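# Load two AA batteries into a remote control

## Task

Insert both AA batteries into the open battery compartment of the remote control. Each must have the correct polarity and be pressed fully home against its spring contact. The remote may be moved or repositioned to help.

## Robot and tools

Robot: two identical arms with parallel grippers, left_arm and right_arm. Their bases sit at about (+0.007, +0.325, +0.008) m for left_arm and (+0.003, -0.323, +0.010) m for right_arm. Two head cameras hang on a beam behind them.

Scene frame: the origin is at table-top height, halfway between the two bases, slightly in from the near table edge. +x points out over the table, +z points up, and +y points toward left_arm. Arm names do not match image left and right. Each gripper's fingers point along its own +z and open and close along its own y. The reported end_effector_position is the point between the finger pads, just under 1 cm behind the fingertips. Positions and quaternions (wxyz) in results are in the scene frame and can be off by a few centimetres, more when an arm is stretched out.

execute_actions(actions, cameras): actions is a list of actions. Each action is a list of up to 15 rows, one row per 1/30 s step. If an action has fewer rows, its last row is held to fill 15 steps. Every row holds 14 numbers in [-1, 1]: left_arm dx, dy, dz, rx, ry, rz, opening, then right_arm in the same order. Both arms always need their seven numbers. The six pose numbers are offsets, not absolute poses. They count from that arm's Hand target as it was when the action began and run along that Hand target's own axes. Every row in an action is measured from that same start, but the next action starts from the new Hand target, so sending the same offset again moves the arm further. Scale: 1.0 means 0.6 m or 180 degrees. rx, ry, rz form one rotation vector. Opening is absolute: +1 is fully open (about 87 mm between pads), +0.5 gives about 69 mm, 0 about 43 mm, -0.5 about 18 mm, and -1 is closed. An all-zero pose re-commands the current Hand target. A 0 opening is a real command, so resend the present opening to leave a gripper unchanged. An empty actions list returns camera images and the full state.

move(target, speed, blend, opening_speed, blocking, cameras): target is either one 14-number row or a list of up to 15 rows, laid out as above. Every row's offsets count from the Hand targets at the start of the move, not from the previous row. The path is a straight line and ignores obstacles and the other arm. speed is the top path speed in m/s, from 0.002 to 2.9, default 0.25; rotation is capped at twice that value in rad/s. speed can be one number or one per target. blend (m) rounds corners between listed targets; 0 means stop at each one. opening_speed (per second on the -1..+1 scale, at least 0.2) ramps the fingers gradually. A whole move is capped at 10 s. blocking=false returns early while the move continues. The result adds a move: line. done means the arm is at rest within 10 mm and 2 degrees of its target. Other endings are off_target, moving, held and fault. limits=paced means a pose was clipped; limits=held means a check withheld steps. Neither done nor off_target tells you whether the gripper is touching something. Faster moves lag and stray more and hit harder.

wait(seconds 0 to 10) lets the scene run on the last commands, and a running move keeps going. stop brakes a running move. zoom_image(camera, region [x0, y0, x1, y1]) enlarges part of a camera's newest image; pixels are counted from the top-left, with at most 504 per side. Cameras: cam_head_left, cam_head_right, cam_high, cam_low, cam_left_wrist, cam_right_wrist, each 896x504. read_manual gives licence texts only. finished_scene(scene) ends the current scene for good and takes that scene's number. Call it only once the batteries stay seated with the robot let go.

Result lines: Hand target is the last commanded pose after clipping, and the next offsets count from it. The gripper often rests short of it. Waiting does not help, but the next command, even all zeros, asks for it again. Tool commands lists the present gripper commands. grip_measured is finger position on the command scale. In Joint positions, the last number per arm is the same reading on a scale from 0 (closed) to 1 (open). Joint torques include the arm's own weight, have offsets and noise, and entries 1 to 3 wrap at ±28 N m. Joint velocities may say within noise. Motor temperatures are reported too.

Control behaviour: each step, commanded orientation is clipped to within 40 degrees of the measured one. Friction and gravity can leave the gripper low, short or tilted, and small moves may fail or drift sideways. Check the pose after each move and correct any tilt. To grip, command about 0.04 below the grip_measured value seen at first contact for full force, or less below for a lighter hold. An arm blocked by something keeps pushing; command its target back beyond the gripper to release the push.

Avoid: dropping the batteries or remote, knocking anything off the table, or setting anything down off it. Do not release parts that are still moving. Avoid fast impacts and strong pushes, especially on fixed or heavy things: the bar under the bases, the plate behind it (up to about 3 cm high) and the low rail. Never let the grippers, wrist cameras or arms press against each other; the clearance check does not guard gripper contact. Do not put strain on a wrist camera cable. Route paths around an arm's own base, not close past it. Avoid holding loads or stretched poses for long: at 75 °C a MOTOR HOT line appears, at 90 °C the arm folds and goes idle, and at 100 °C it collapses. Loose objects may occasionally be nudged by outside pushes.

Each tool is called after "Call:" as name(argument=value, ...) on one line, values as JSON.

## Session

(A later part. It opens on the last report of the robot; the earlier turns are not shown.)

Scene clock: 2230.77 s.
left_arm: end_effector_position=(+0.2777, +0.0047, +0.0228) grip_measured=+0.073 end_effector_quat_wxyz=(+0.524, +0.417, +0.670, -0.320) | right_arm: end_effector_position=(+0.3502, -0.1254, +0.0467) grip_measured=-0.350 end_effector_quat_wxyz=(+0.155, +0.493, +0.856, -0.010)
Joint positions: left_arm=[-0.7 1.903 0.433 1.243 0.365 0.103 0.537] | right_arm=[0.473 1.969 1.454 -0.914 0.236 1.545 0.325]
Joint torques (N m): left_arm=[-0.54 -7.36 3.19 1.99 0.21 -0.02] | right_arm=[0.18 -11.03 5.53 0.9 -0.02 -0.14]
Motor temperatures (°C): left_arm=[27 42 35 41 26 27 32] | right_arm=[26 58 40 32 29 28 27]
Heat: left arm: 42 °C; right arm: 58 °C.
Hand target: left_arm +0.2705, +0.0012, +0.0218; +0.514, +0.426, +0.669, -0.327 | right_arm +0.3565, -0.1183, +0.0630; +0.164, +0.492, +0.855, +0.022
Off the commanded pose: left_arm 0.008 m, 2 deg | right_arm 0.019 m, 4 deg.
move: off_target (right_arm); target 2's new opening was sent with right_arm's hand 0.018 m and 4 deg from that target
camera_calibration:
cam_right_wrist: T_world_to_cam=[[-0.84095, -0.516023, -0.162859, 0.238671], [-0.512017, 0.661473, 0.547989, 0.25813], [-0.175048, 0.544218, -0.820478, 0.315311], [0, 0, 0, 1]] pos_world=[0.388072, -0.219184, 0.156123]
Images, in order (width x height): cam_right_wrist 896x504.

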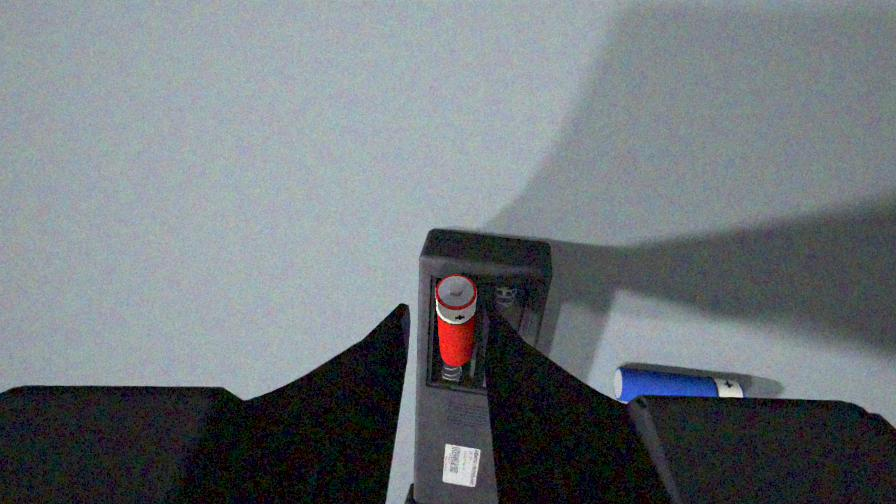

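Call:
move(target=[0,0,0,0,0,0,0,0.0122,-0.0175,0.0425,0,0,0,-0.35], speed=0.06, cameras=["cam_right_wrist"])

Call:
zoom_image(camera="cam_right_wrist", region=[360, 200, 540, 380])

Scene clock: 2243.53 s.
left_arm: end_effector_position=(+0.2777, +0.0047, +0.0228) grip_measured=+0.073 end_effector_quat_wxyz=(+0.524, +0.417, +0.670, -0.320) | right_arm: end_effector_position=(+0.3454, -0.1275, +0.0313) grip_measured=-0.350 end_effector_quat_wxyz=(+0.158, +0.492, +0.856, -0.004)
Joint positions: left_arm=[-0.7 1.903 0.433 1.243 0.365 0.103 0.537] | right_arm=[0.476 1.955 1.368 -0.828 0.236 1.545 0.325]
Joint torques (N m): left_arm=[-0.42 -7.36 3.26 1.97 0.22 -0.01] | right_arm=[0.29 -8.69 4.44 1.15 -0.02 -0.11]
Motor temperatures (°C): left_arm=[27 42 35 41 26 27 32] | right_arm=[26 56 40 33 29 28 27]
Heat: left arm: 42 °C; right arm: 56 °C.
Hand target: left_arm +0.2705, +0.0012, +0.0218; +0.514, +0.426, +0.669, -0.327 | right_arm +0.3521, -0.1206, +0.0349; +0.164, +0.492, +0.855, +0.023
Off the commanded pose: left_arm 0.008 m, 2 deg | right_arm 0.010 m, 3 deg.
move: off_target (right_arm)
camera_calibration:
cam_right_wrist: T_world_to_cam=[[-0.836948, -0.517859, -0.177031, 0.229731], [-0.521266, 0.655755, 0.546139, 0.268087], [-0.166734, 0.54937, -0.818775, 0.30065], [0, 0, 0, 1]] pos_world=[0.382146, -0.221999, 0.140422]
Images, in order (width x height): cam_right_wrist 896x504.

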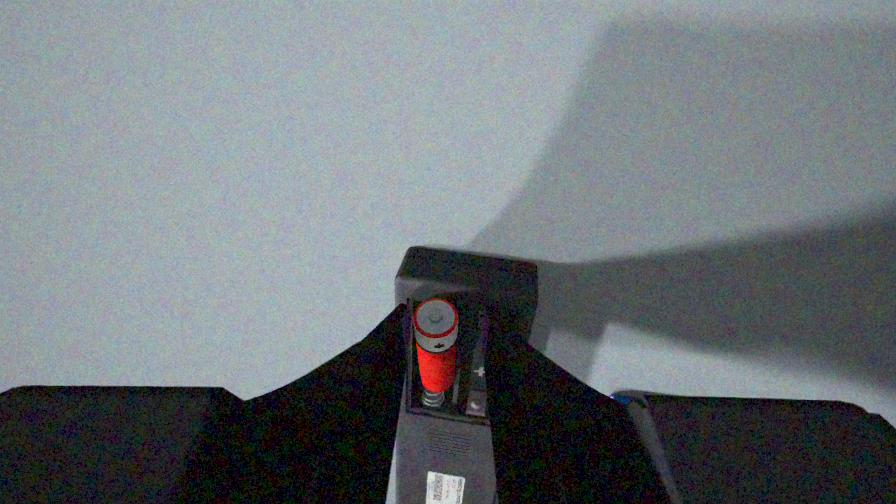

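Scaled by 2.800 from the camera's 896x504 image, which has a finer 1280x720 frame.

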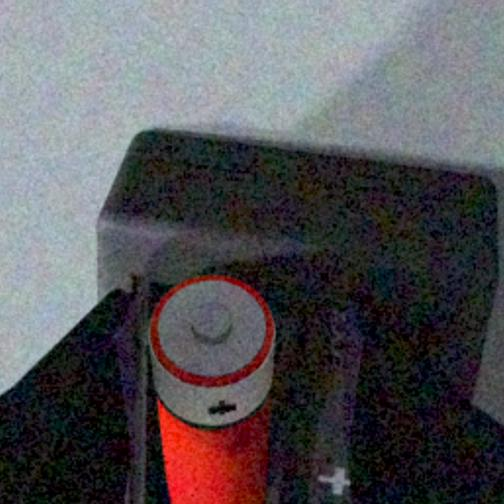

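Call:
move(target=[0,0,0,0,0,0,0,-0.0013,0.0067,-0.0035,0,0,0,-0.35], speed=0.06)

Scene clock: 2252.00 s.
left_arm: end_effector_position=(+0.2777, +0.0047, +0.0228) grip_measured=+0.073 end_effector_quat_wxyz=(+0.524, +0.417, +0.670, -0.320) | right_arm: end_effector_position=(+0.3454, -0.1275, +0.0313) grip_measured=-0.350 end_effector_quat_wxyz=(+0.158, +0.491, +0.856, -0.004)
Joint positions: left_arm=[-0.7 1.903 0.433 1.243 0.365 0.103 0.537] | right_arm=[0.476 1.955 1.368 -0.828 0.236 1.545 0.325]
Joint torques (N m): left_arm=[-0.49 -7.36 3.25 1.97 0.22 -0.01] | right_arm=[0.2 -8.09 6.69 1 -0.01 -0.11]
Motor temperatures (°C): left_arm=[27 42 35 41 26 27 32] | right_arm=[26 56 39 33 29 28 27]
Heat: left arm: 42 °C; right arm: 56 °C.
Hand target: left_arm +0.2705, +0.0012, +0.0218; +0.514, +0.426, +0.669, -0.327 | right_arm +0.3552, -0.1190, +0.0379; +0.164, +0.492, +0.855, +0.022
Off the commanded pose: left_arm 0.008 m, 2 deg | right_arm 0.015 m, 3 deg.
move: off_target (right_arm)

Call:
move(target=[0,0,0,0,0,0,0,-0.0008,0.005,-0.0035,0,0,0,-0.35], speed=0.06)

Scene clock: 2255.67 s.
left_arm: end_effector_position=(+0.2777, +0.0047, +0.0228) grip_measured=+0.073 end_effector_quat_wxyz=(+0.524, +0.417, +0.670, -0.320) | right_arm: end_effector_position=(+0.3457, -0.1271, +0.0317) grip_measured=-0.350 end_effector_quat_wxyz=(+0.158, +0.492, +0.856, -0.003)
Joint positions: left_arm=[-0.7 1.903 0.433 1.243 0.365 0.103 0.537] | right_arm=[0.476 1.955 1.37 -0.828 0.235 1.545 0.325]
Joint torques (N m): left_arm=[-0.43 -7.34 3.22 1.96 0.23 -0.02] | right_arm=[0.27 -7.75 8.34 0.89 0 -0.1]
Motor temperatures (°C): left_arm=[27 42 35 41 26 27 32] | right_arm=[26 56 39 33 29 28 27]
Heat: left arm: 42 °C; right arm: 56 °C.
Hand target: left_arm +0.2705, +0.0012, +0.0218; +0.514, +0.426, +0.669, -0.327 | right_arm +0.3573, -0.1175, +0.0406; +0.164, +0.492, +0.855, +0.023
Off the commanded pose: left_arm 0.008 m, 2 deg | right_arm 0.017 m, 3 deg.
move: off_target (right_arm)

Call:
move(target=[0,0,0,0,0,0,0,-0.0005,0.003,-0.0025,0,0,0,-0.35], speed=0.06)

Call:
move(target=[0,0,0,0,0,0,0,-0.0005,0.003,-0.002,0,0,0,-0.35], speed=0.06, cameras=["cam_right_wrist"])

Call:
zoom_image(camera="cam_right_wrist", region=[360, 220, 540, 400])

Scene clock: 2262.33 s.
left_arm: end_effector_position=(+0.2777, +0.0047, +0.0228) grip_measured=+0.073 end_effector_quat_wxyz=(+0.524, +0.417, +0.670, -0.320) | right_arm: end_effector_position=(+0.3475, -0.1260, +0.0334) grip_measured=-0.350 end_effector_quat_wxyz=(+0.160, +0.492, +0.856, +0.000)
Joint positions: left_arm=[-0.7 1.903 0.433 1.243 0.365 0.103 0.537] | right_arm=[0.476 1.955 1.376 -0.828 0.235 1.545 0.325]
Joint torques (N m): left_arm=[-0.44 -7.28 3.23 1.96 0.23 0] | right_arm=[0.25 -7.47 8.85 0.81 -0.01 -0.11]
Motor temperatures (°C): left_arm=[27 42 35 41 26 27 32] | right_arm=[26 56 40 33 29 28 27]
Heat: left arm: 42 °C; right arm: 56 °C.
Hand target: left_arm +0.2705, +0.0012, +0.0218; +0.514, +0.426, +0.669, -0.327 | right_arm +0.3585, -0.1167, +0.0425; +0.164, +0.492, +0.855, +0.022
Off the commanded pose: left_arm 0.008 m, 2 deg | right_arm 0.017 m, 3 deg.
move: off_target (right_arm)

Scene clock: 2263.33 s.
left_arm: end_effector_position=(+0.2777, +0.0047, +0.0228) grip_measured=+0.073 end_effector_quat_wxyz=(+0.524, +0.417, +0.670, -0.320) | right_arm: end_effector_position=(+0.3505, -0.1242, +0.0345) grip_measured=-0.350 end_effector_quat_wxyz=(+0.161, +0.492, +0.856, +0.002)
Joint positions: left_arm=[-0.7 1.903 0.433 1.243 0.365 0.103 0.537] | right_arm=[0.476 1.961 1.388 -0.828 0.235 1.545 0.325]
Joint torques (N m): left_arm=[-0.5 -7.35 3.22 1.98 0.23 0.01] | right_arm=[0.27 -7.73 8.87 0.74 -0.01 -0.11]
Motor temperatures (°C): left_arm=[27 42 35 41 26 27 32] | right_arm=[26 55 40 33 29 28 27]
Heat: left arm: 42 °C; right arm: 55 °C.
Hand target: left_arm +0.2705, +0.0012, +0.0218; +0.514, +0.426, +0.669, -0.327 | right_arm +0.3598, -0.1159, +0.0440; +0.164, +0.492, +0.855, +0.022
Off the commanded pose: left_arm 0.008 m, 2 deg | right_arm 0.016 m, 2 deg.
move: off_target (right_arm)
camera_calibration:
cam_right_wrist: T_world_to_cam=[[-0.834271, -0.517391, -0.190522, 0.235913], [-0.5282, 0.650913, 0.545267, 0.268622], [-0.158104, 0.555534, -0.816324, 0.299935], [0, 0, 0, 1]] pos_world=[0.386123, -0.219415, 0.14332]
Images, in order (width x height): cam_right_wrist 896x504.

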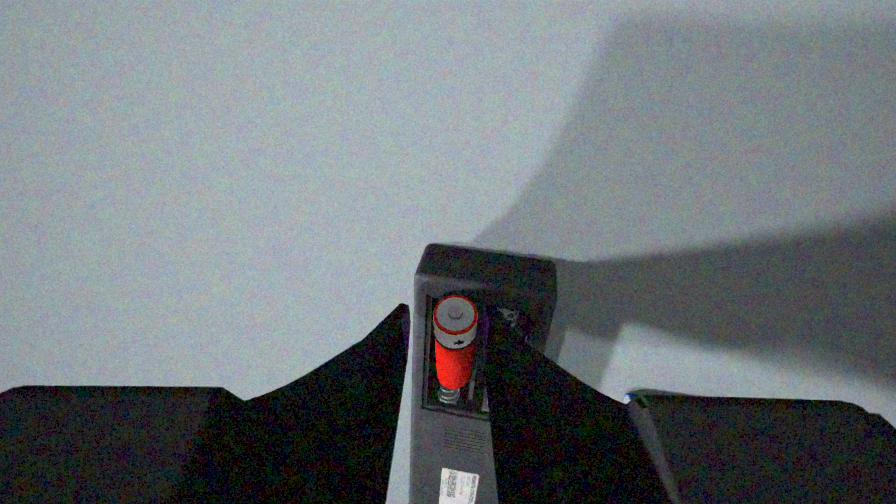

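Scaled by 2.800 from the camera's 896x504 image, which has a finer 1280x720 frame.

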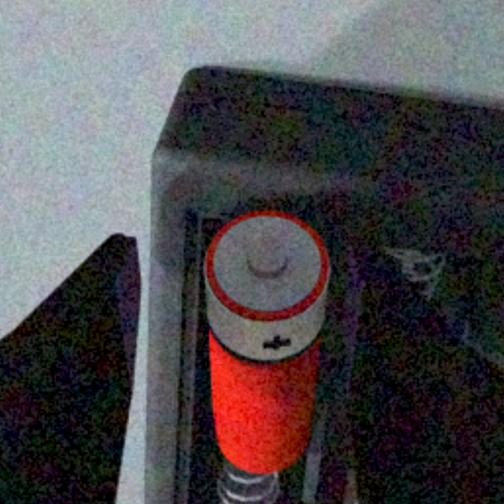

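Call:
move(target=[0,0,0,0,0,0,0,0,0,0,0,0,0,-0.72], opening_speed=0.5, cameras=["cam_right_wrist"])

Call:
zoom_image(camera="cam_right_wrist", region=[360, 220, 540, 400])

Scene clock: 2271.37 s.
left_arm: end_effector_position=(+0.2777, +0.0047, +0.0228) grip_measured=+0.073 end_effector_quat_wxyz=(+0.524, +0.417, +0.670, -0.320) | right_arm: end_effector_position=(+0.3505, -0.1242, +0.0345) grip_measured=-0.605 end_effector_quat_wxyz=(+0.161, +0.492, +0.856, +0.002)
Joint positions: left_arm=[-0.7 1.903 0.433 1.243 0.365 0.103 0.537] | right_arm=[0.476 1.961 1.388 -0.828 0.235 1.545 0.197]
Joint torques (N m): left_arm=[-0.47 -7.41 3.22 1.95 0.22 0.02] | right_arm=[0.23 -7.75 8.91 0.74 -0.01 -0.11]
Heat: left arm: 42 °C; right arm: 54 °C.
Hand target: left_arm +0.2705, +0.0012, +0.0218; +0.514, +0.426, +0.669, -0.327 | right_arm +0.3598, -0.1159, +0.0440; +0.164, +0.492, +0.855, +0.022
Off the commanded pose: left_arm 0.008 m, 2 deg | right_arm 0.016 m, 2 deg.
move: off_target (right_arm)
camera_calibration:
cam_right_wrist: T_world_to_cam=[[-0.834271, -0.517391, -0.190522, 0.235913], [-0.5282, 0.650913, 0.545267, 0.268622], [-0.158104, 0.555534, -0.816324, 0.299935], [0, 0, 0, 1]] pos_world=[0.386123, -0.219415, 0.14332]
Images, in order (width x height): cam_right_wrist 896x504.

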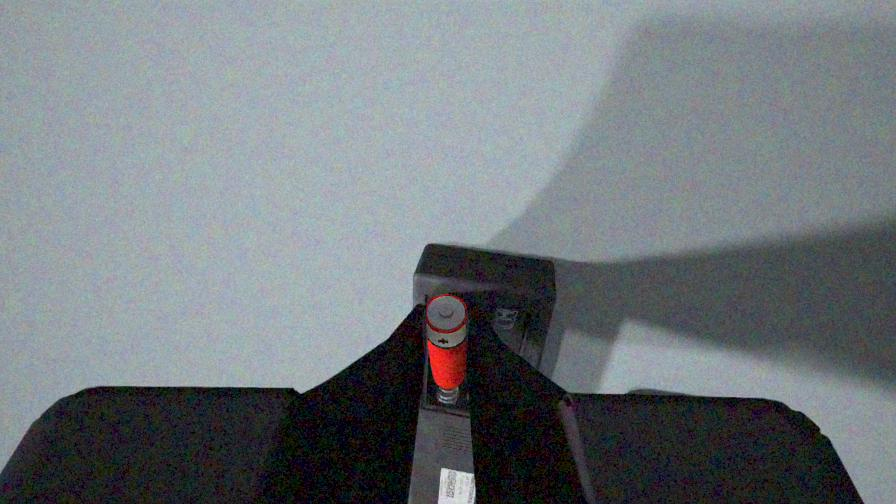

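Scaled by 2.800 from the camera's 896x504 image, which has a finer 1280x720 frame.

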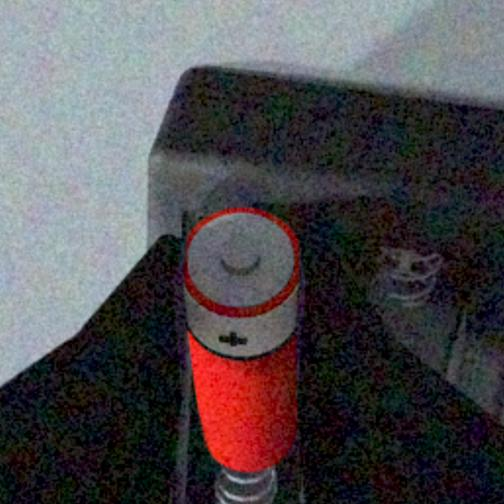

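Call:
move(target=[0,0,0,0,0,0,0,0.0263,-0.0082,0,0,0,0,-0.75], speed=0.06, cameras=["cam_right_wrist"])

Call:
zoom_image(camera="cam_right_wrist", region=[360, 220, 540, 400])

Scene clock: 2281.80 s.
left_arm: end_effector_position=(+0.2777, +0.0047, +0.0228) grip_measured=+0.073 end_effector_quat_wxyz=(+0.524, +0.417, +0.670, -0.320) | right_arm: end_effector_position=(+0.3484, -0.1193, +0.0344) grip_measured=-0.605 end_effector_quat_wxyz=(+0.166, +0.490, +0.856, +0.002)
Joint positions: left_arm=[-0.7 1.903 0.433 1.243 0.365 0.103 0.537] | right_arm=[0.495 1.961 1.388 -0.828 0.246 1.559 0.197]
Joint torques (N m): left_arm=[-0.44 -7.32 3.18 1.98 0.22 -0.01] | right_arm=[1.48 -8.28 6.17 0.84 -0.04 0.15]
Heat: left arm: 42 °C; right arm: 53 °C.
Hand target: left_arm +0.2705, +0.0012, +0.0218; +0.514, +0.426, +0.669, -0.327 | right_arm +0.3484, -0.1050, +0.0390; +0.164, +0.492, +0.855, +0.022
Off the commanded pose: left_arm 0.008 m, 2 deg | right_arm 0.015 m, 2 deg.
move: off_target (right_arm)
camera_calibration:
cam_right_wrist: T_world_to_cam=[[-0.831439, -0.520823, -0.193528, 0.2354], [-0.534025, 0.652933, 0.537118, 0.266994], [-0.153382, 0.549929, -0.821007, 0.29472], [0, 0, 0, 1]] pos_world=[0.383507, -0.213803, 0.144117]
Images, in order (width x height): cam_right_wrist 896x504.

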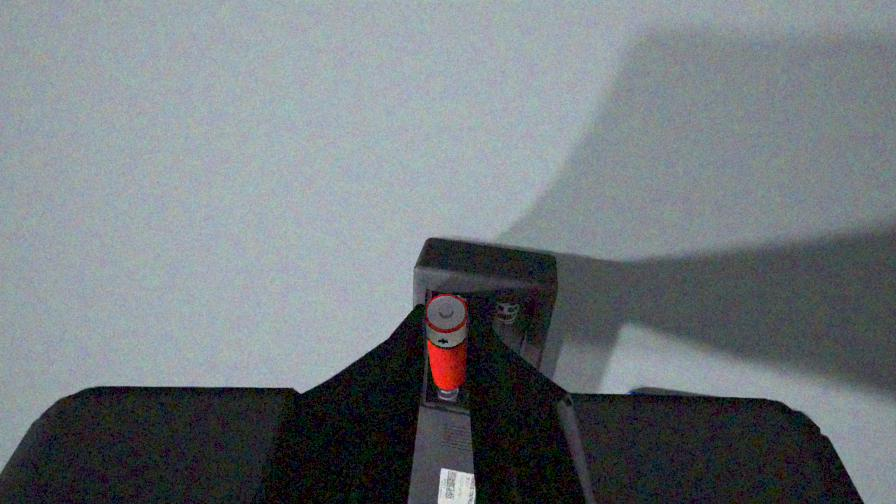

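Scaled by 2.800 from the camera's 896x504 image, which has a finer 1280x720 frame.

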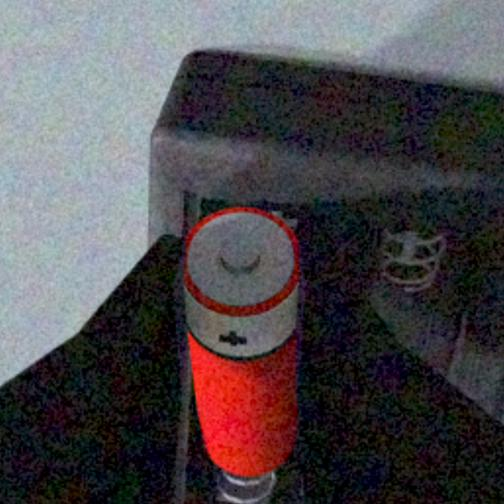

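Call:
move(target=[0,0,0,0,0,0,0,0.016,-0.0087,0.0257,-0.02,0.067,0,-0.75], speed=0.07, cameras=["cam_right_wrist"])

Call:
zoom_image(camera="cam_right_wrist", region=[360, 220, 540, 400])

Scene clock: 2293.30 s.
left_arm: end_effector_position=(+0.2777, +0.0047, +0.0228) grip_measured=+0.073 end_effector_quat_wxyz=(+0.524, +0.417, +0.670, -0.320) | right_arm: end_effector_position=(+0.3480, -0.1202, +0.0315) grip_measured=-0.603 end_effector_quat_wxyz=(+0.116, +0.489, +0.862, +0.069)
Joint positions: left_arm=[-0.7 1.903 0.433 1.243 0.365 0.103 0.537] | right_arm=[0.416 1.914 1.287 -0.701 0.074 1.486 0.198]
Joint torques (N m): left_arm=[-0.42 -7.28 3.19 1.99 0.22 -0.01] | right_arm=[0.7 -5.75 3.34 1.44 -0.82 -0.05]
Heat: left arm: 42 °C; right arm: 53 °C.
Hand target: left_arm +0.2705, +0.0012, +0.0218; +0.514, +0.426, +0.669, -0.327 | right_arm +0.3442, -0.1015, +0.0209; +0.088, +0.481, +0.866, +0.101
Off the commanded pose: left_arm 0.008 m, 2 deg | right_arm 0.022 m, 5 deg.
move: off_target (right_arm)
camera_calibration:
cam_right_wrist: T_world_to_cam=[[-0.820355, -0.508906, -0.260831, 0.233708], [-0.539953, 0.53911, 0.646383, 0.253852], [-0.188332, 0.6711, -0.717047, 0.316234], [0, 0, 0, 1]] pos_world=[0.388349, -0.230143, 0.123627]
Images, in order (width x height): cam_right_wrist 896x504.

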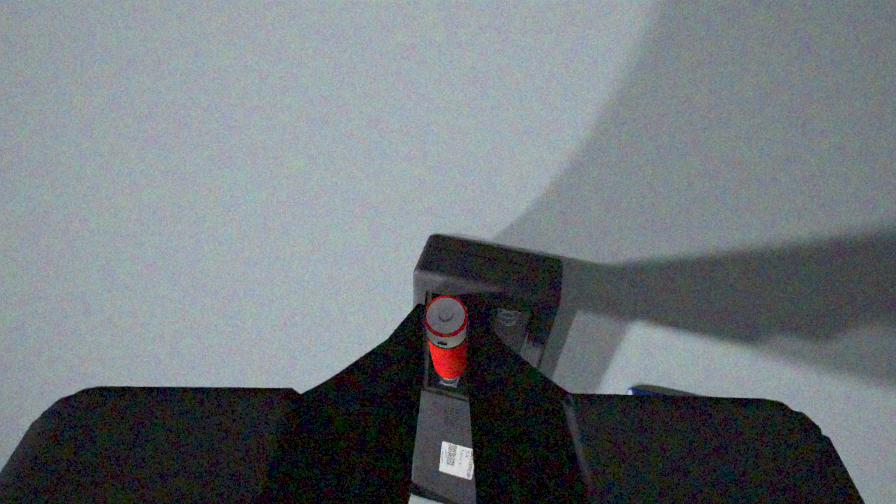

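Scaled by 2.800 from the camera's 896x504 image, which has a finer 1280x720 frame.

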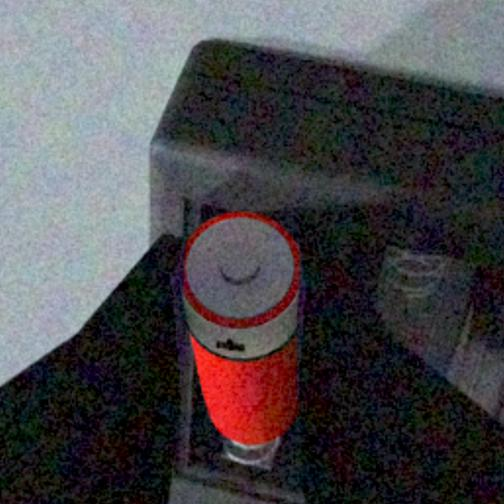

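Call:
move(target=[0,0,0,0,0,0,0,0.004,-0.0055,0.0162,-0.01,0.033,0,-0.75], speed=0.07, cameras=["cam_right_wrist"])

Call:
zoom_image(camera="cam_right_wrist", region=[360, 220, 540, 400])

Scene clock: 2302.47 s.
left_arm: end_effector_position=(+0.2778, +0.0048, +0.0228) grip_measured=+0.073 end_effector_quat_wxyz=(+0.524, +0.416, +0.671, -0.320) | right_arm: end_effector_position=(+0.3474, -0.1171, +0.0276) grip_measured=-0.604 end_effector_quat_wxyz=(+0.077, +0.486, +0.862, +0.119)
Joint positions: left_arm=[-0.7 1.903 0.433 1.243 0.364 0.103 0.537] | right_arm=[0.366 1.906 1.23 -0.617 -0.061 1.449 0.198]
Joint torques (N m): left_arm=[-0.44 -7.38 3.19 1.97 0.23 0] | right_arm=[1.09 -4.04 3.26 1.56 -0.72 -0.09]
Heat: left arm: 42 °C; right arm: 52 °C.
Hand target: left_arm +0.2705, +0.0013, +0.0218; +0.514, +0.426, +0.669, -0.327 | right_arm +0.3427, -0.1003, +0.0105; +0.051, +0.474, +0.868, +0.139
Off the commanded pose: left_arm 0.008 m, 2 deg | right_arm 0.024 m, 4 deg.
move: off_target (right_arm)
camera_calibration:
cam_right_wrist: T_world_to_cam=[[-0.814712, -0.492385, -0.306271, 0.235012], [-0.537496, 0.443063, 0.717491, 0.240286], [-0.217585, 0.749168, -0.625623, 0.328032], [0, 0, 0, 1]] pos_world=[0.391995, -0.236496, 0.104798]
Images, in order (width x height): cam_right_wrist 896x504.

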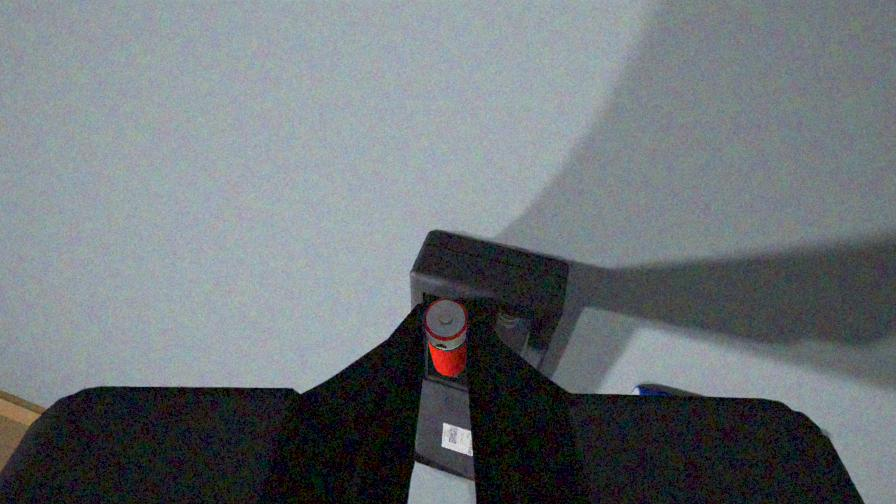

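Scaled by 2.800 from the camera's 896x504 image, which has a finer 1280x720 frame.

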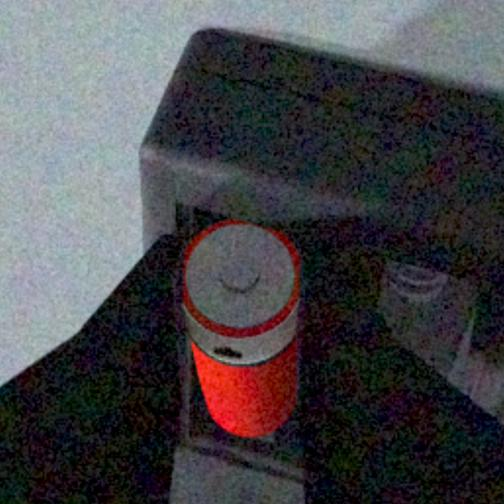

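Call:
move(target=[0,0,0,0,0,0,0,0,-0.003,0.0133,-0.03,0.012,0,-0.75], speed=0.07, cameras=["cam_right_wrist"])

Call:
zoom_image(camera="cam_right_wrist", region=[360, 220, 540, 400])

Scene clock: 2311.30 s.
left_arm: end_effector_position=(+0.2820, +0.0075, +0.0229) grip_measured=+0.073 end_effector_quat_wxyz=(+0.528, +0.409, +0.675, -0.314) | right_arm: end_effector_position=(+0.3529, -0.1112, +0.0270) grip_measured=-0.598 end_effector_quat_wxyz=(+0.088, +0.472, +0.857, +0.186)
Joint positions: left_arm=[-0.695 1.903 0.433 1.244 0.346 0.098 0.537] | right_arm=[0.343 1.861 1.109 -0.418 -0.135 1.427 0.201]
Joint torques (N m): left_arm=[-0.76 -7.41 3.26 1.98 0.4 0.02] | right_arm=[1.22 -2.66 2.82 1.59 -0.55 0.05]
Motor temperatures (°C): left_arm=[27 42 35 41 26 27 32] | right_arm=[26 50 40 35 29 28 28]
Heat: left arm: 42 °C; right arm: 50 °C.
Hand target: left_arm +0.2705, +0.0012, +0.0219; +0.514, +0.426, +0.669, -0.327 | right_arm +0.3430, -0.0996, +0.0024; +0.057, +0.468, +0.861, +0.189
Off the commanded pose: left_arm 0.013 m, 3 deg | right_arm 0.029 m, 4 deg.
move: off_target (left_arm, right_arm)
camera_calibration:
cam_right_wrist: T_world_to_cam=[[-0.76826, -0.475865, -0.42817, 0.230927], [-0.612417, 0.351671, 0.708007, 0.257633], [-0.186341, 0.806152, -0.561602, 0.317929], [0, 0, 0, 1]] pos_world=[0.394434, -0.237011, 0.0950194]
Images, in order (width x height): cam_right_wrist 896x504.

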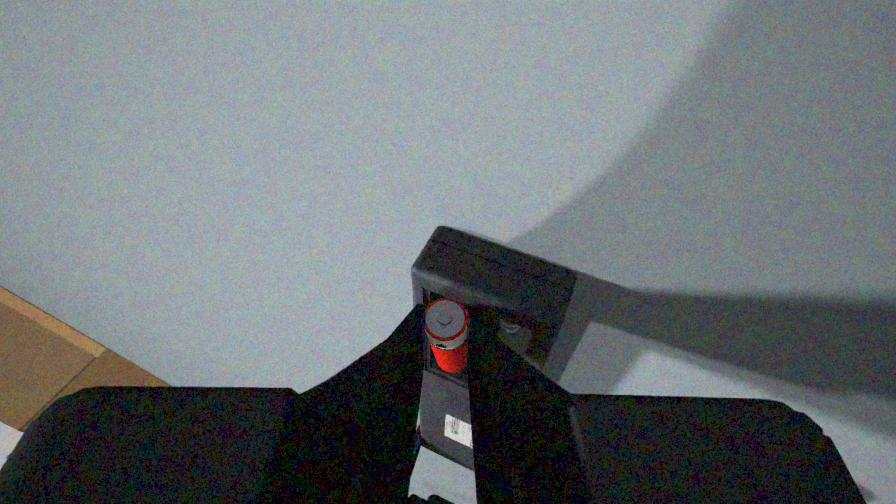

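Scaled by 2.800 from the camera's 896x504 image, which has a finer 1280x720 frame.

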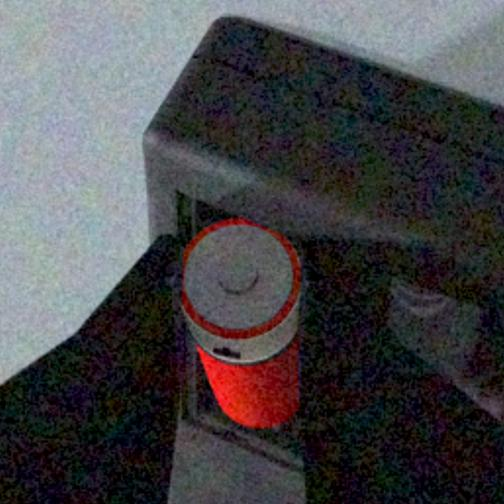

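Call:
move(target=[[0,0,0,0,0,0,0,-0.0168,0.0255,-0.0462,0,0,0,-0.75],[0,0,0,0,0,0,0,-0.0168,0.0255,-0.0462,0,0,0,-0.5]], speed=0.08, opening_speed=0.5, cameras=["cam_right_wrist"])

Call:
zoom_image(camera="cam_right_wrist", region=[360, 220, 540, 400])

Scene clock: 2323.63 s.
left_arm: end_effector_position=(+0.2812, +0.0068, +0.0229) grip_measured=+0.073 end_effector_quat_wxyz=(+0.527, +0.410, +0.675, -0.315) | right_arm: end_effector_position=(+0.3499, -0.1083, +0.0272) grip_measured=-0.500 end_effector_quat_wxyz=(+0.063, +0.468, +0.862, +0.185)
Joint positions: left_arm=[-0.697 1.903 0.433 1.244 0.348 0.098 0.537] | right_arm=[0.335 1.884 1.144 -0.466 -0.177 1.414 0.25]
Joint torques (N m): left_arm=[-0.72 -7.3 3.22 1.98 0.4 0.03] | right_arm=[-0.47 -6.83 8.13 0.8 -0.26 -0.14]
Heat: left arm: 42 °C; right arm: 48 °C.
Hand target: left_arm +0.2705, +0.0012, +0.0219; +0.514, +0.426, +0.669, -0.327 | right_arm +0.3530, -0.1080, +0.0329; +0.057, +0.468, +0.861, +0.189
Off the commanded pose: left_arm 0.012 m, 3 deg | right_arm 0.007 m, 1 deg.
move: off_target (left_arm)
camera_calibration:
cam_right_wrist: T_world_to_cam=[[-0.777763, -0.482425, -0.402927, 0.232043], [-0.586605, 0.326832, 0.740996, 0.242011], [-0.225786, 0.812679, -0.537191, 0.329035], [0, 0, 0, 1]] pos_world=[0.396731, -0.234553, 0.0909216]
Images, in order (width x height): cam_right_wrist 896x504.

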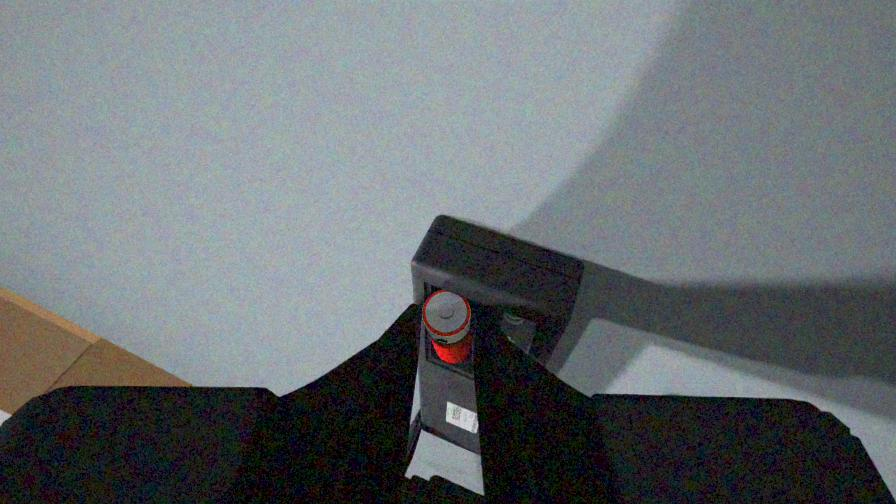

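Scaled by 2.800 from the camera's 896x504 image, which has a finer 1280x720 frame.

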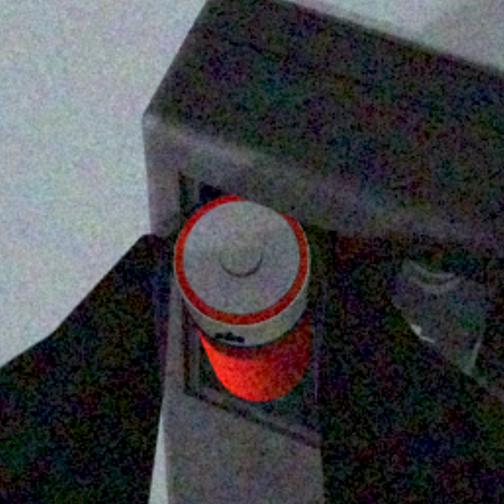

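Call:
move(target=[[0,0,0,0,0,0,0,0,0,0,0,0,0,-0.32],[0,0,0,0,0,0,0,0,0,-0.07,0,0,0,-0.32]], speed=0.08, opening_speed=0.6, cameras=["cam_right_wrist"])

Call:
zoom_image(camera="cam_right_wrist", region=[360, 220, 540, 400])

Scene clock: 2339.73 s.
left_arm: end_effector_position=(+0.2744, +0.0018, +0.0232) grip_measured=+0.073 end_effector_quat_wxyz=(+0.522, +0.418, +0.669, -0.324) | right_arm: end_effector_position=(+0.3333, -0.1201, +0.0505) grip_measured=-0.320 end_effector_quat_wxyz=(+0.048, +0.471, +0.865, +0.168)
Joint positions: left_arm=[-0.711 1.903 0.433 1.244 0.363 0.098 0.537] | right_arm=[0.317 1.809 1.163 -0.608 -0.185 1.393 0.34]
Joint torques (N m): left_arm=[-0.29 -7.36 3.15 1.98 0.26 0.06] | right_arm=[-0.96 -9.11 8.79 0.75 -0.26 -0.16]
Heat: left arm: 42 °C; right arm: 48 °C.
Hand target: left_arm +0.2705, +0.0012, +0.0219; +0.514, +0.426, +0.669, -0.327 | right_arm +0.3414, -0.1195, +0.0717; +0.057, +0.468, +0.861, +0.189
Off the commanded pose: left_arm 0.004 m, 1 deg | right_arm 0.023 m, 3 deg.
move: off_target (right_arm)
camera_calibration:
cam_right_wrist: T_world_to_cam=[[-0.792998, -0.489919, -0.362124, 0.225002], [-0.555507, 0.337429, 0.75997, 0.208824], [-0.250132, 0.803817, -0.539734, 0.35455], [0, 0, 0, 1]] pos_world=[0.383113, -0.245223, 0.114141]
Images, in order (width x height): cam_right_wrist 896x504.

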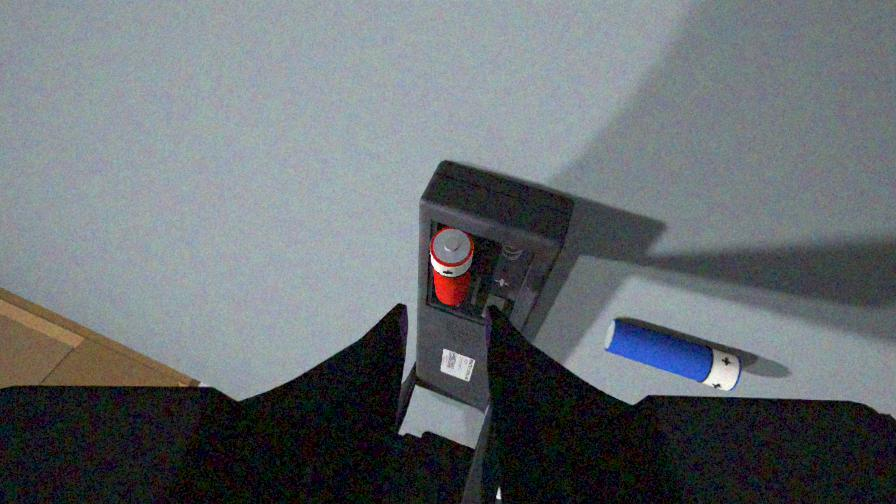

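Scaled by 2.800 from the camera's 896x504 image, which has a finer 1280x720 frame.

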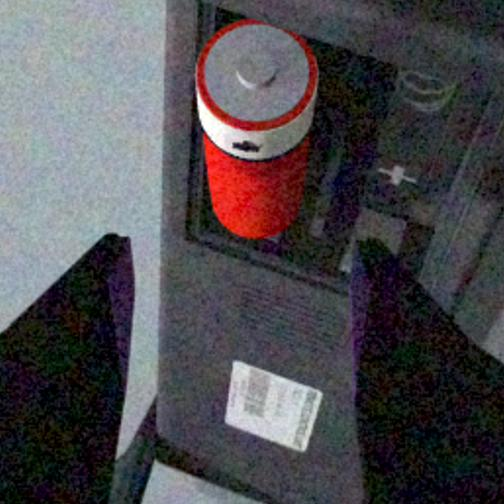

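Call:
execute_actions(actions=[], cameras=["cam_head_left","cam_right_wrist"])

Scene clock: 2344.30 s.
left_arm: end_effector_position=(+0.2744, +0.0018, +0.0232) grip_measured=+0.073 end_effector_quat_wxyz=(+0.522, +0.418, +0.669, -0.324) | right_arm: end_effector_position=(+0.3333, -0.1201, +0.0505) grip_measured=-0.320 end_effector_quat_wxyz=(+0.048, +0.471, +0.865, +0.168)
Joint positions: left_arm=[-0.711 1.903 0.433 1.244 0.363 0.098 0.537] | right_arm=[0.317 1.809 1.163 -0.608 -0.185 1.393 0.34]
Joint velocities: within noise
Joint torques (N m): left_arm=[-0.31 -7.3 3.22 1.96 0.25 0.07] | right_arm=[-0.96 -9.09 8.84 0.76 -0.27 -0.16]
Motor temperatures (°C): left_arm=[27 42 35 40 26 27 32] | right_arm=[26 49 40 34 29 28 27]
Heat: left arm: 42 °C; right arm: 49 °C.
Hand target: left_arm +0.2705, +0.0012, +0.0219; +0.514, +0.426, +0.669, -0.327 | right_arm +0.3415, -0.1195, +0.0717; +0.057, +0.468, +0.861, +0.189
Tool commands: left_gripper/opening=+0.0 right_gripper/opening=-0.32
Off the commanded pose: left_arm 0.004 m, 1 deg | right_arm 0.023 m, 3 deg.
camera_calibration:
cam_right_wrist: T_world_to_cam=[[-0.792998, -0.489919, -0.362124, 0.225002], [-0.555507, 0.337429, 0.75997, 0.208824], [-0.250132, 0.803817, -0.539734, 0.35455], [0, 0, 0, 1]] pos_world=[0.383113, -0.245223, 0.114141]
Images, in order (width x height): cam_head_left 896x504, cam_right_wrist 896x504.

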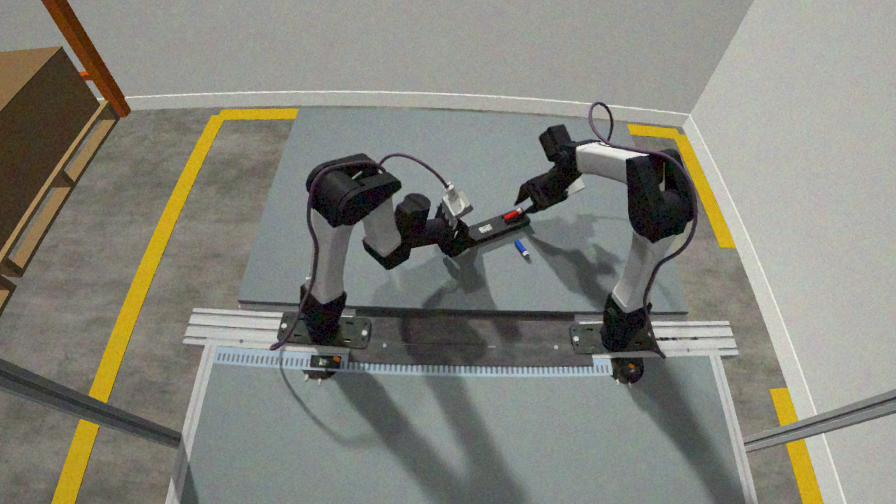

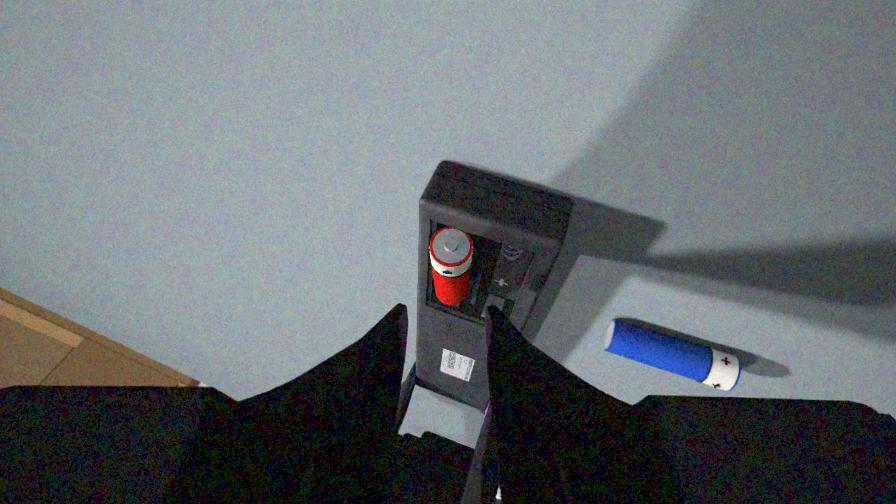

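Call:
move(target=[0,0,0,0,0,0,0,0.0045,0.0333,-0.028,0.1239,-0.0308,0.0246,-1], speed=0.1, opening_speed=1.5, cameras=["cam_right_wrist"])

Call:
zoom_image(camera="cam_right_wrist", region=[360, 220, 540, 400])

Scene clock: 2357.97 s.
left_arm: end_effector_position=(+0.2744, +0.0018, +0.0232) grip_measured=+0.073 end_effector_quat_wxyz=(+0.522, +0.418, +0.669, -0.324) | right_arm: end_effector_position=(+0.3448, -0.1101, +0.0873) grip_measured=-0.994 end_effector_quat_wxyz=(-0.015, +0.505, +0.863, -0.001)
Joint positions: left_arm=[-0.711 1.903 0.433 1.244 0.363 0.098 0.537] | right_arm=[0.376 2.119 1.821 -1.296 -0.064 1.476 0.003]
Joint torques (N m): left_arm=[-0.34 -7.36 3.23 1.96 0.26 0.04] | right_arm=[0.18 -8.73 8.83 0.18 0.3 0.09]
Heat: left arm: 42 °C; right arm: 52 °C.
Hand target: left_arm +0.2705, +0.0012, +0.0219; +0.514, +0.426, +0.669, -0.327 | right_arm +0.3511, -0.1120, +0.0949; -0.001, +0.512, +0.859, -0.002
Off the commanded pose: left_arm 0.004 m, 1 deg | right_arm 0.010 m, 2 deg.
move: done
camera_calibration:
cam_right_wrist: T_world_to_cam=[[-0.873519, -0.486654, -0.0114942, 0.249758], [-0.312376, 0.542276, 0.779973, 0.120796], [-0.373344, 0.684912, -0.625707, 0.406192], [0, 0, 0, 1]] pos_world=[0.407551, -0.222165, 0.16281]
Images, in order (width x height): cam_right_wrist 896x504.

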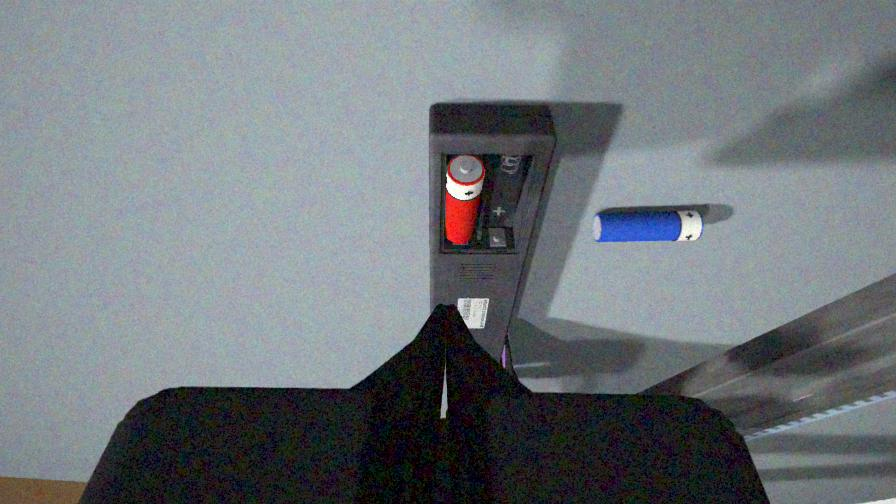

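Scaled by 2.800 from the camera's 896x504 image, which has a finer 1280x720 frame.

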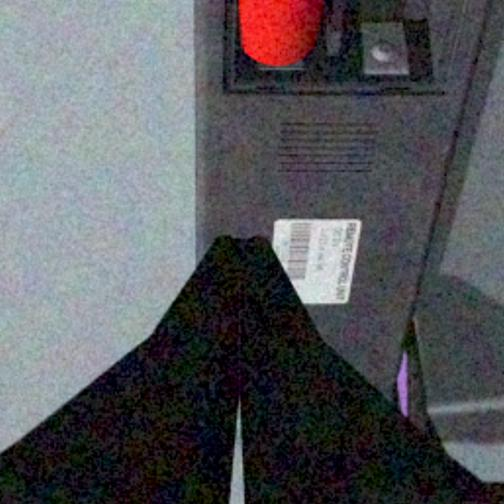

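Call:
zoom_image(camera="cam_right_wrist", region=[410, 120, 570, 280])

Scaled by 3.150 from the camera's 896x504 image, which has a finer 1280x720 frame.

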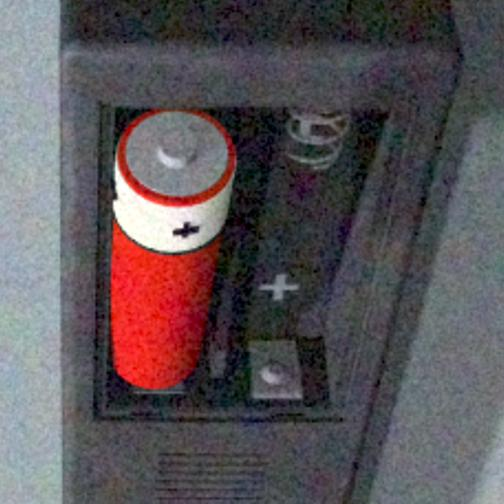

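Call:
move(target=[0,0,0,0,0,0,0,-0.0069,-0.0108,0.0667,0,0,0,-1], speed=0.1, cameras=["cam_right_wrist"])

Call:
zoom_image(camera="cam_right_wrist", region=[380, 180, 560, 360])

Scene clock: 2387.07 s.
left_arm: end_effector_position=(+0.2744, +0.0018, +0.0232) grip_measured=+0.073 end_effector_quat_wxyz=(+0.522, +0.418, +0.669, -0.324) | right_arm: end_effector_position=(+0.3388, -0.1144, +0.0533) grip_measured=-0.994 end_effector_quat_wxyz=(-0.018, +0.505, +0.863, -0.006)
Joint positions: left_arm=[-0.711 1.903 0.433 1.244 0.363 0.098 0.537] | right_arm=[0.376 2.119 1.684 -1.172 -0.063 1.476 0.003]
Joint torques (N m): left_arm=[-0.27 -7.34 3.22 1.98 0.24 0.04] | right_arm=[-0.53 -9.22 5.35 0.54 0.28 0.02]
Heat: left arm: 42 °C; right arm: 51 °C.
Hand target: left_arm +0.2705, +0.0012, +0.0219; +0.514, +0.426, +0.669, -0.327 | right_arm +0.3472, -0.1188, +0.0549; -0.001, +0.512, +0.859, -0.002
Off the commanded pose: left_arm 0.004 m, 1 deg | right_arm 0.010 m, 2 deg.
move: done
camera_calibration:
cam_right_wrist: T_world_to_cam=[[-0.873964, -0.485989, 0.00103182, 0.241532], [-0.303108, 0.546743, 0.780511, 0.145124], [-0.379884, 0.681826, -0.625141, 0.387476], [0, 0, 0, 1]] pos_world=[0.402274, -0.226155, 0.128707]
Images, in order (width x height): cam_right_wrist 896x504.

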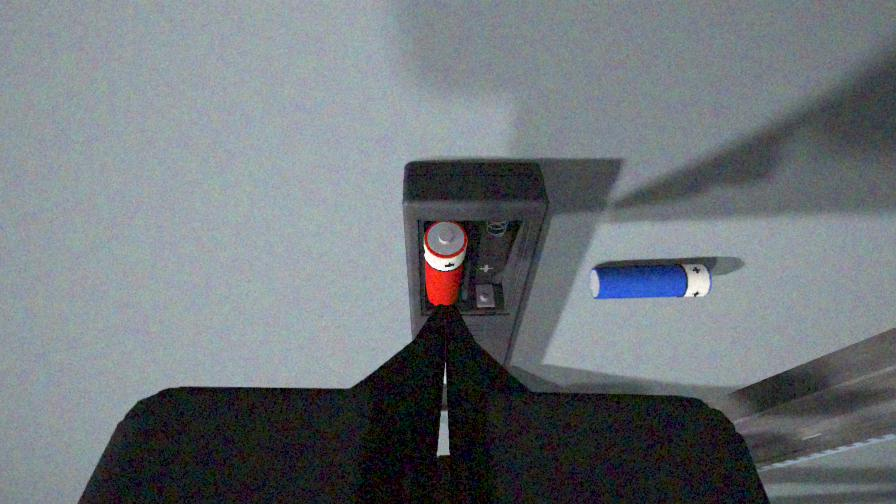

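Scaled by 2.800 from the camera's 896x504 image, which has a finer 1280x720 frame.

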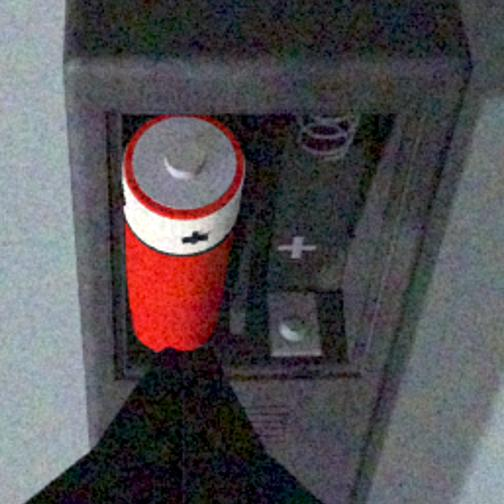

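Call:
move(target=[0,0,0,0,0,0,0,-0.0067,0,0.075,0,0,0,-1], speed=0.06, cameras=["cam_right_wrist"])

Call:
zoom_image(camera="cam_right_wrist", region=[370, 200, 550, 380])

Scene clock: 2398.53 s.
left_arm: end_effector_position=(+0.2744, +0.0018, +0.0232) grip_measured=+0.073 end_effector_quat_wxyz=(+0.522, +0.418, +0.669, -0.324) | right_arm: end_effector_position=(+0.3353, -0.1095, +0.0344) grip_measured=-0.994 end_effector_quat_wxyz=(-0.028, +0.504, +0.863, +0.011)
Joint positions: left_arm=[-0.711 1.903 0.433 1.244 0.363 0.098 0.537] | right_arm=[0.378 2.118 1.599 -1.071 -0.099 1.476 0.003]
Joint torques (N m): left_arm=[-0.29 -7.31 3.23 1.96 0.25 0.05] | right_arm=[-0.99 -5.78 2.51 1.06 0.68 -0.04]
Heat: left arm: 42 °C; right arm: 51 °C.
Hand target: left_arm +0.2705, +0.0012, +0.0219; +0.514, +0.426, +0.669, -0.327 | right_arm +0.3490, -0.1225, +0.0100; -0.001, +0.512, +0.859, -0.002
Off the commanded pose: left_arm 0.004 m, 1 deg | right_arm 0.031 m, 4 deg.
move: off_target (right_arm)
camera_calibration:
cam_right_wrist: T_world_to_cam=[[-0.873302, -0.486819, -0.0187454, 0.241336], [-0.304486, 0.515372, 0.80105, 0.152511], [-0.380305, 0.705266, -0.598305, 0.372795], [0, 0, 0, 1]] pos_world=[0.398973, -0.224033, 0.1054]
Images, in order (width x height): cam_right_wrist 896x504.

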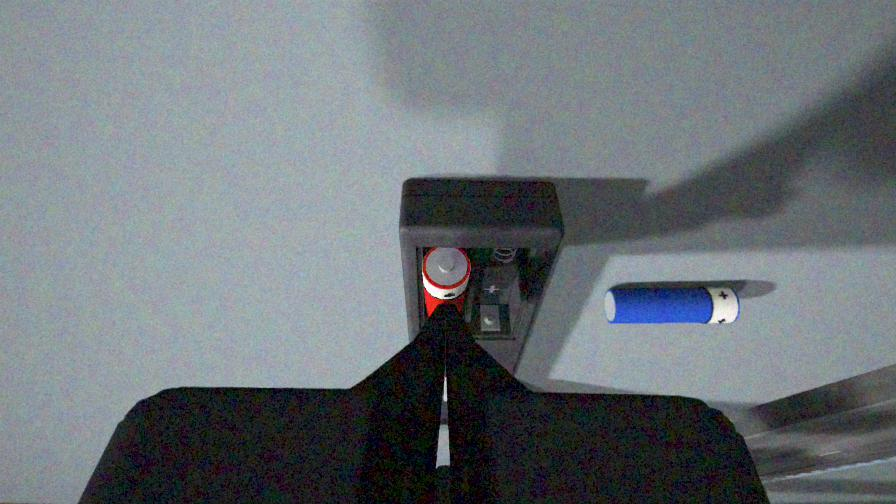

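Scaled by 2.800 from the camera's 896x504 image, which has a finer 1280x720 frame.

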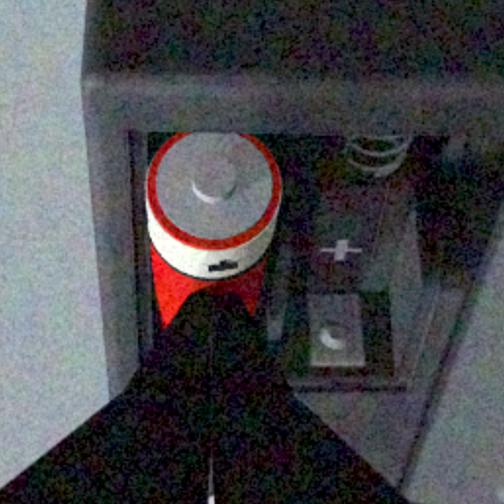

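Call:
move(target=[0,0,0,0,0,0,0,-0.003,-0.0016,-0.0967,0,0,0,-1], speed=0.1)

Scene clock: 2406.70 s.
left_arm: end_effector_position=(+0.2744, +0.0018, +0.0232) grip_measured=+0.073 end_effector_quat_wxyz=(+0.522, +0.418, +0.669, -0.324) | right_arm: end_effector_position=(+0.3395, -0.1179, +0.0545) grip_measured=-0.994 end_effector_quat_wxyz=(-0.019, +0.509, +0.860, -0.008)
Joint positions: left_arm=[-0.711 1.903 0.433 1.244 0.363 0.098 0.537] | right_arm=[0.367 2.118 1.686 -1.179 -0.064 1.476 0.003]
Joint torques (N m): left_arm=[-0.27 -7.32 3.21 1.98 0.24 0.05] | right_arm=[-1.05 -9.95 8.51 0.16 0.3 -0.13]
Heat: left arm: 42 °C; right arm: 51 °C.
Hand target: left_arm +0.2705, +0.0012, +0.0219; +0.514, +0.426, +0.669, -0.327 | right_arm +0.3491, -0.1244, +0.0680; -0.001, +0.512, +0.859, -0.002
Off the commanded pose: left_arm 0.004 m, 1 deg | right_arm 0.018 m, 2 deg.
move: off_target (right_arm)


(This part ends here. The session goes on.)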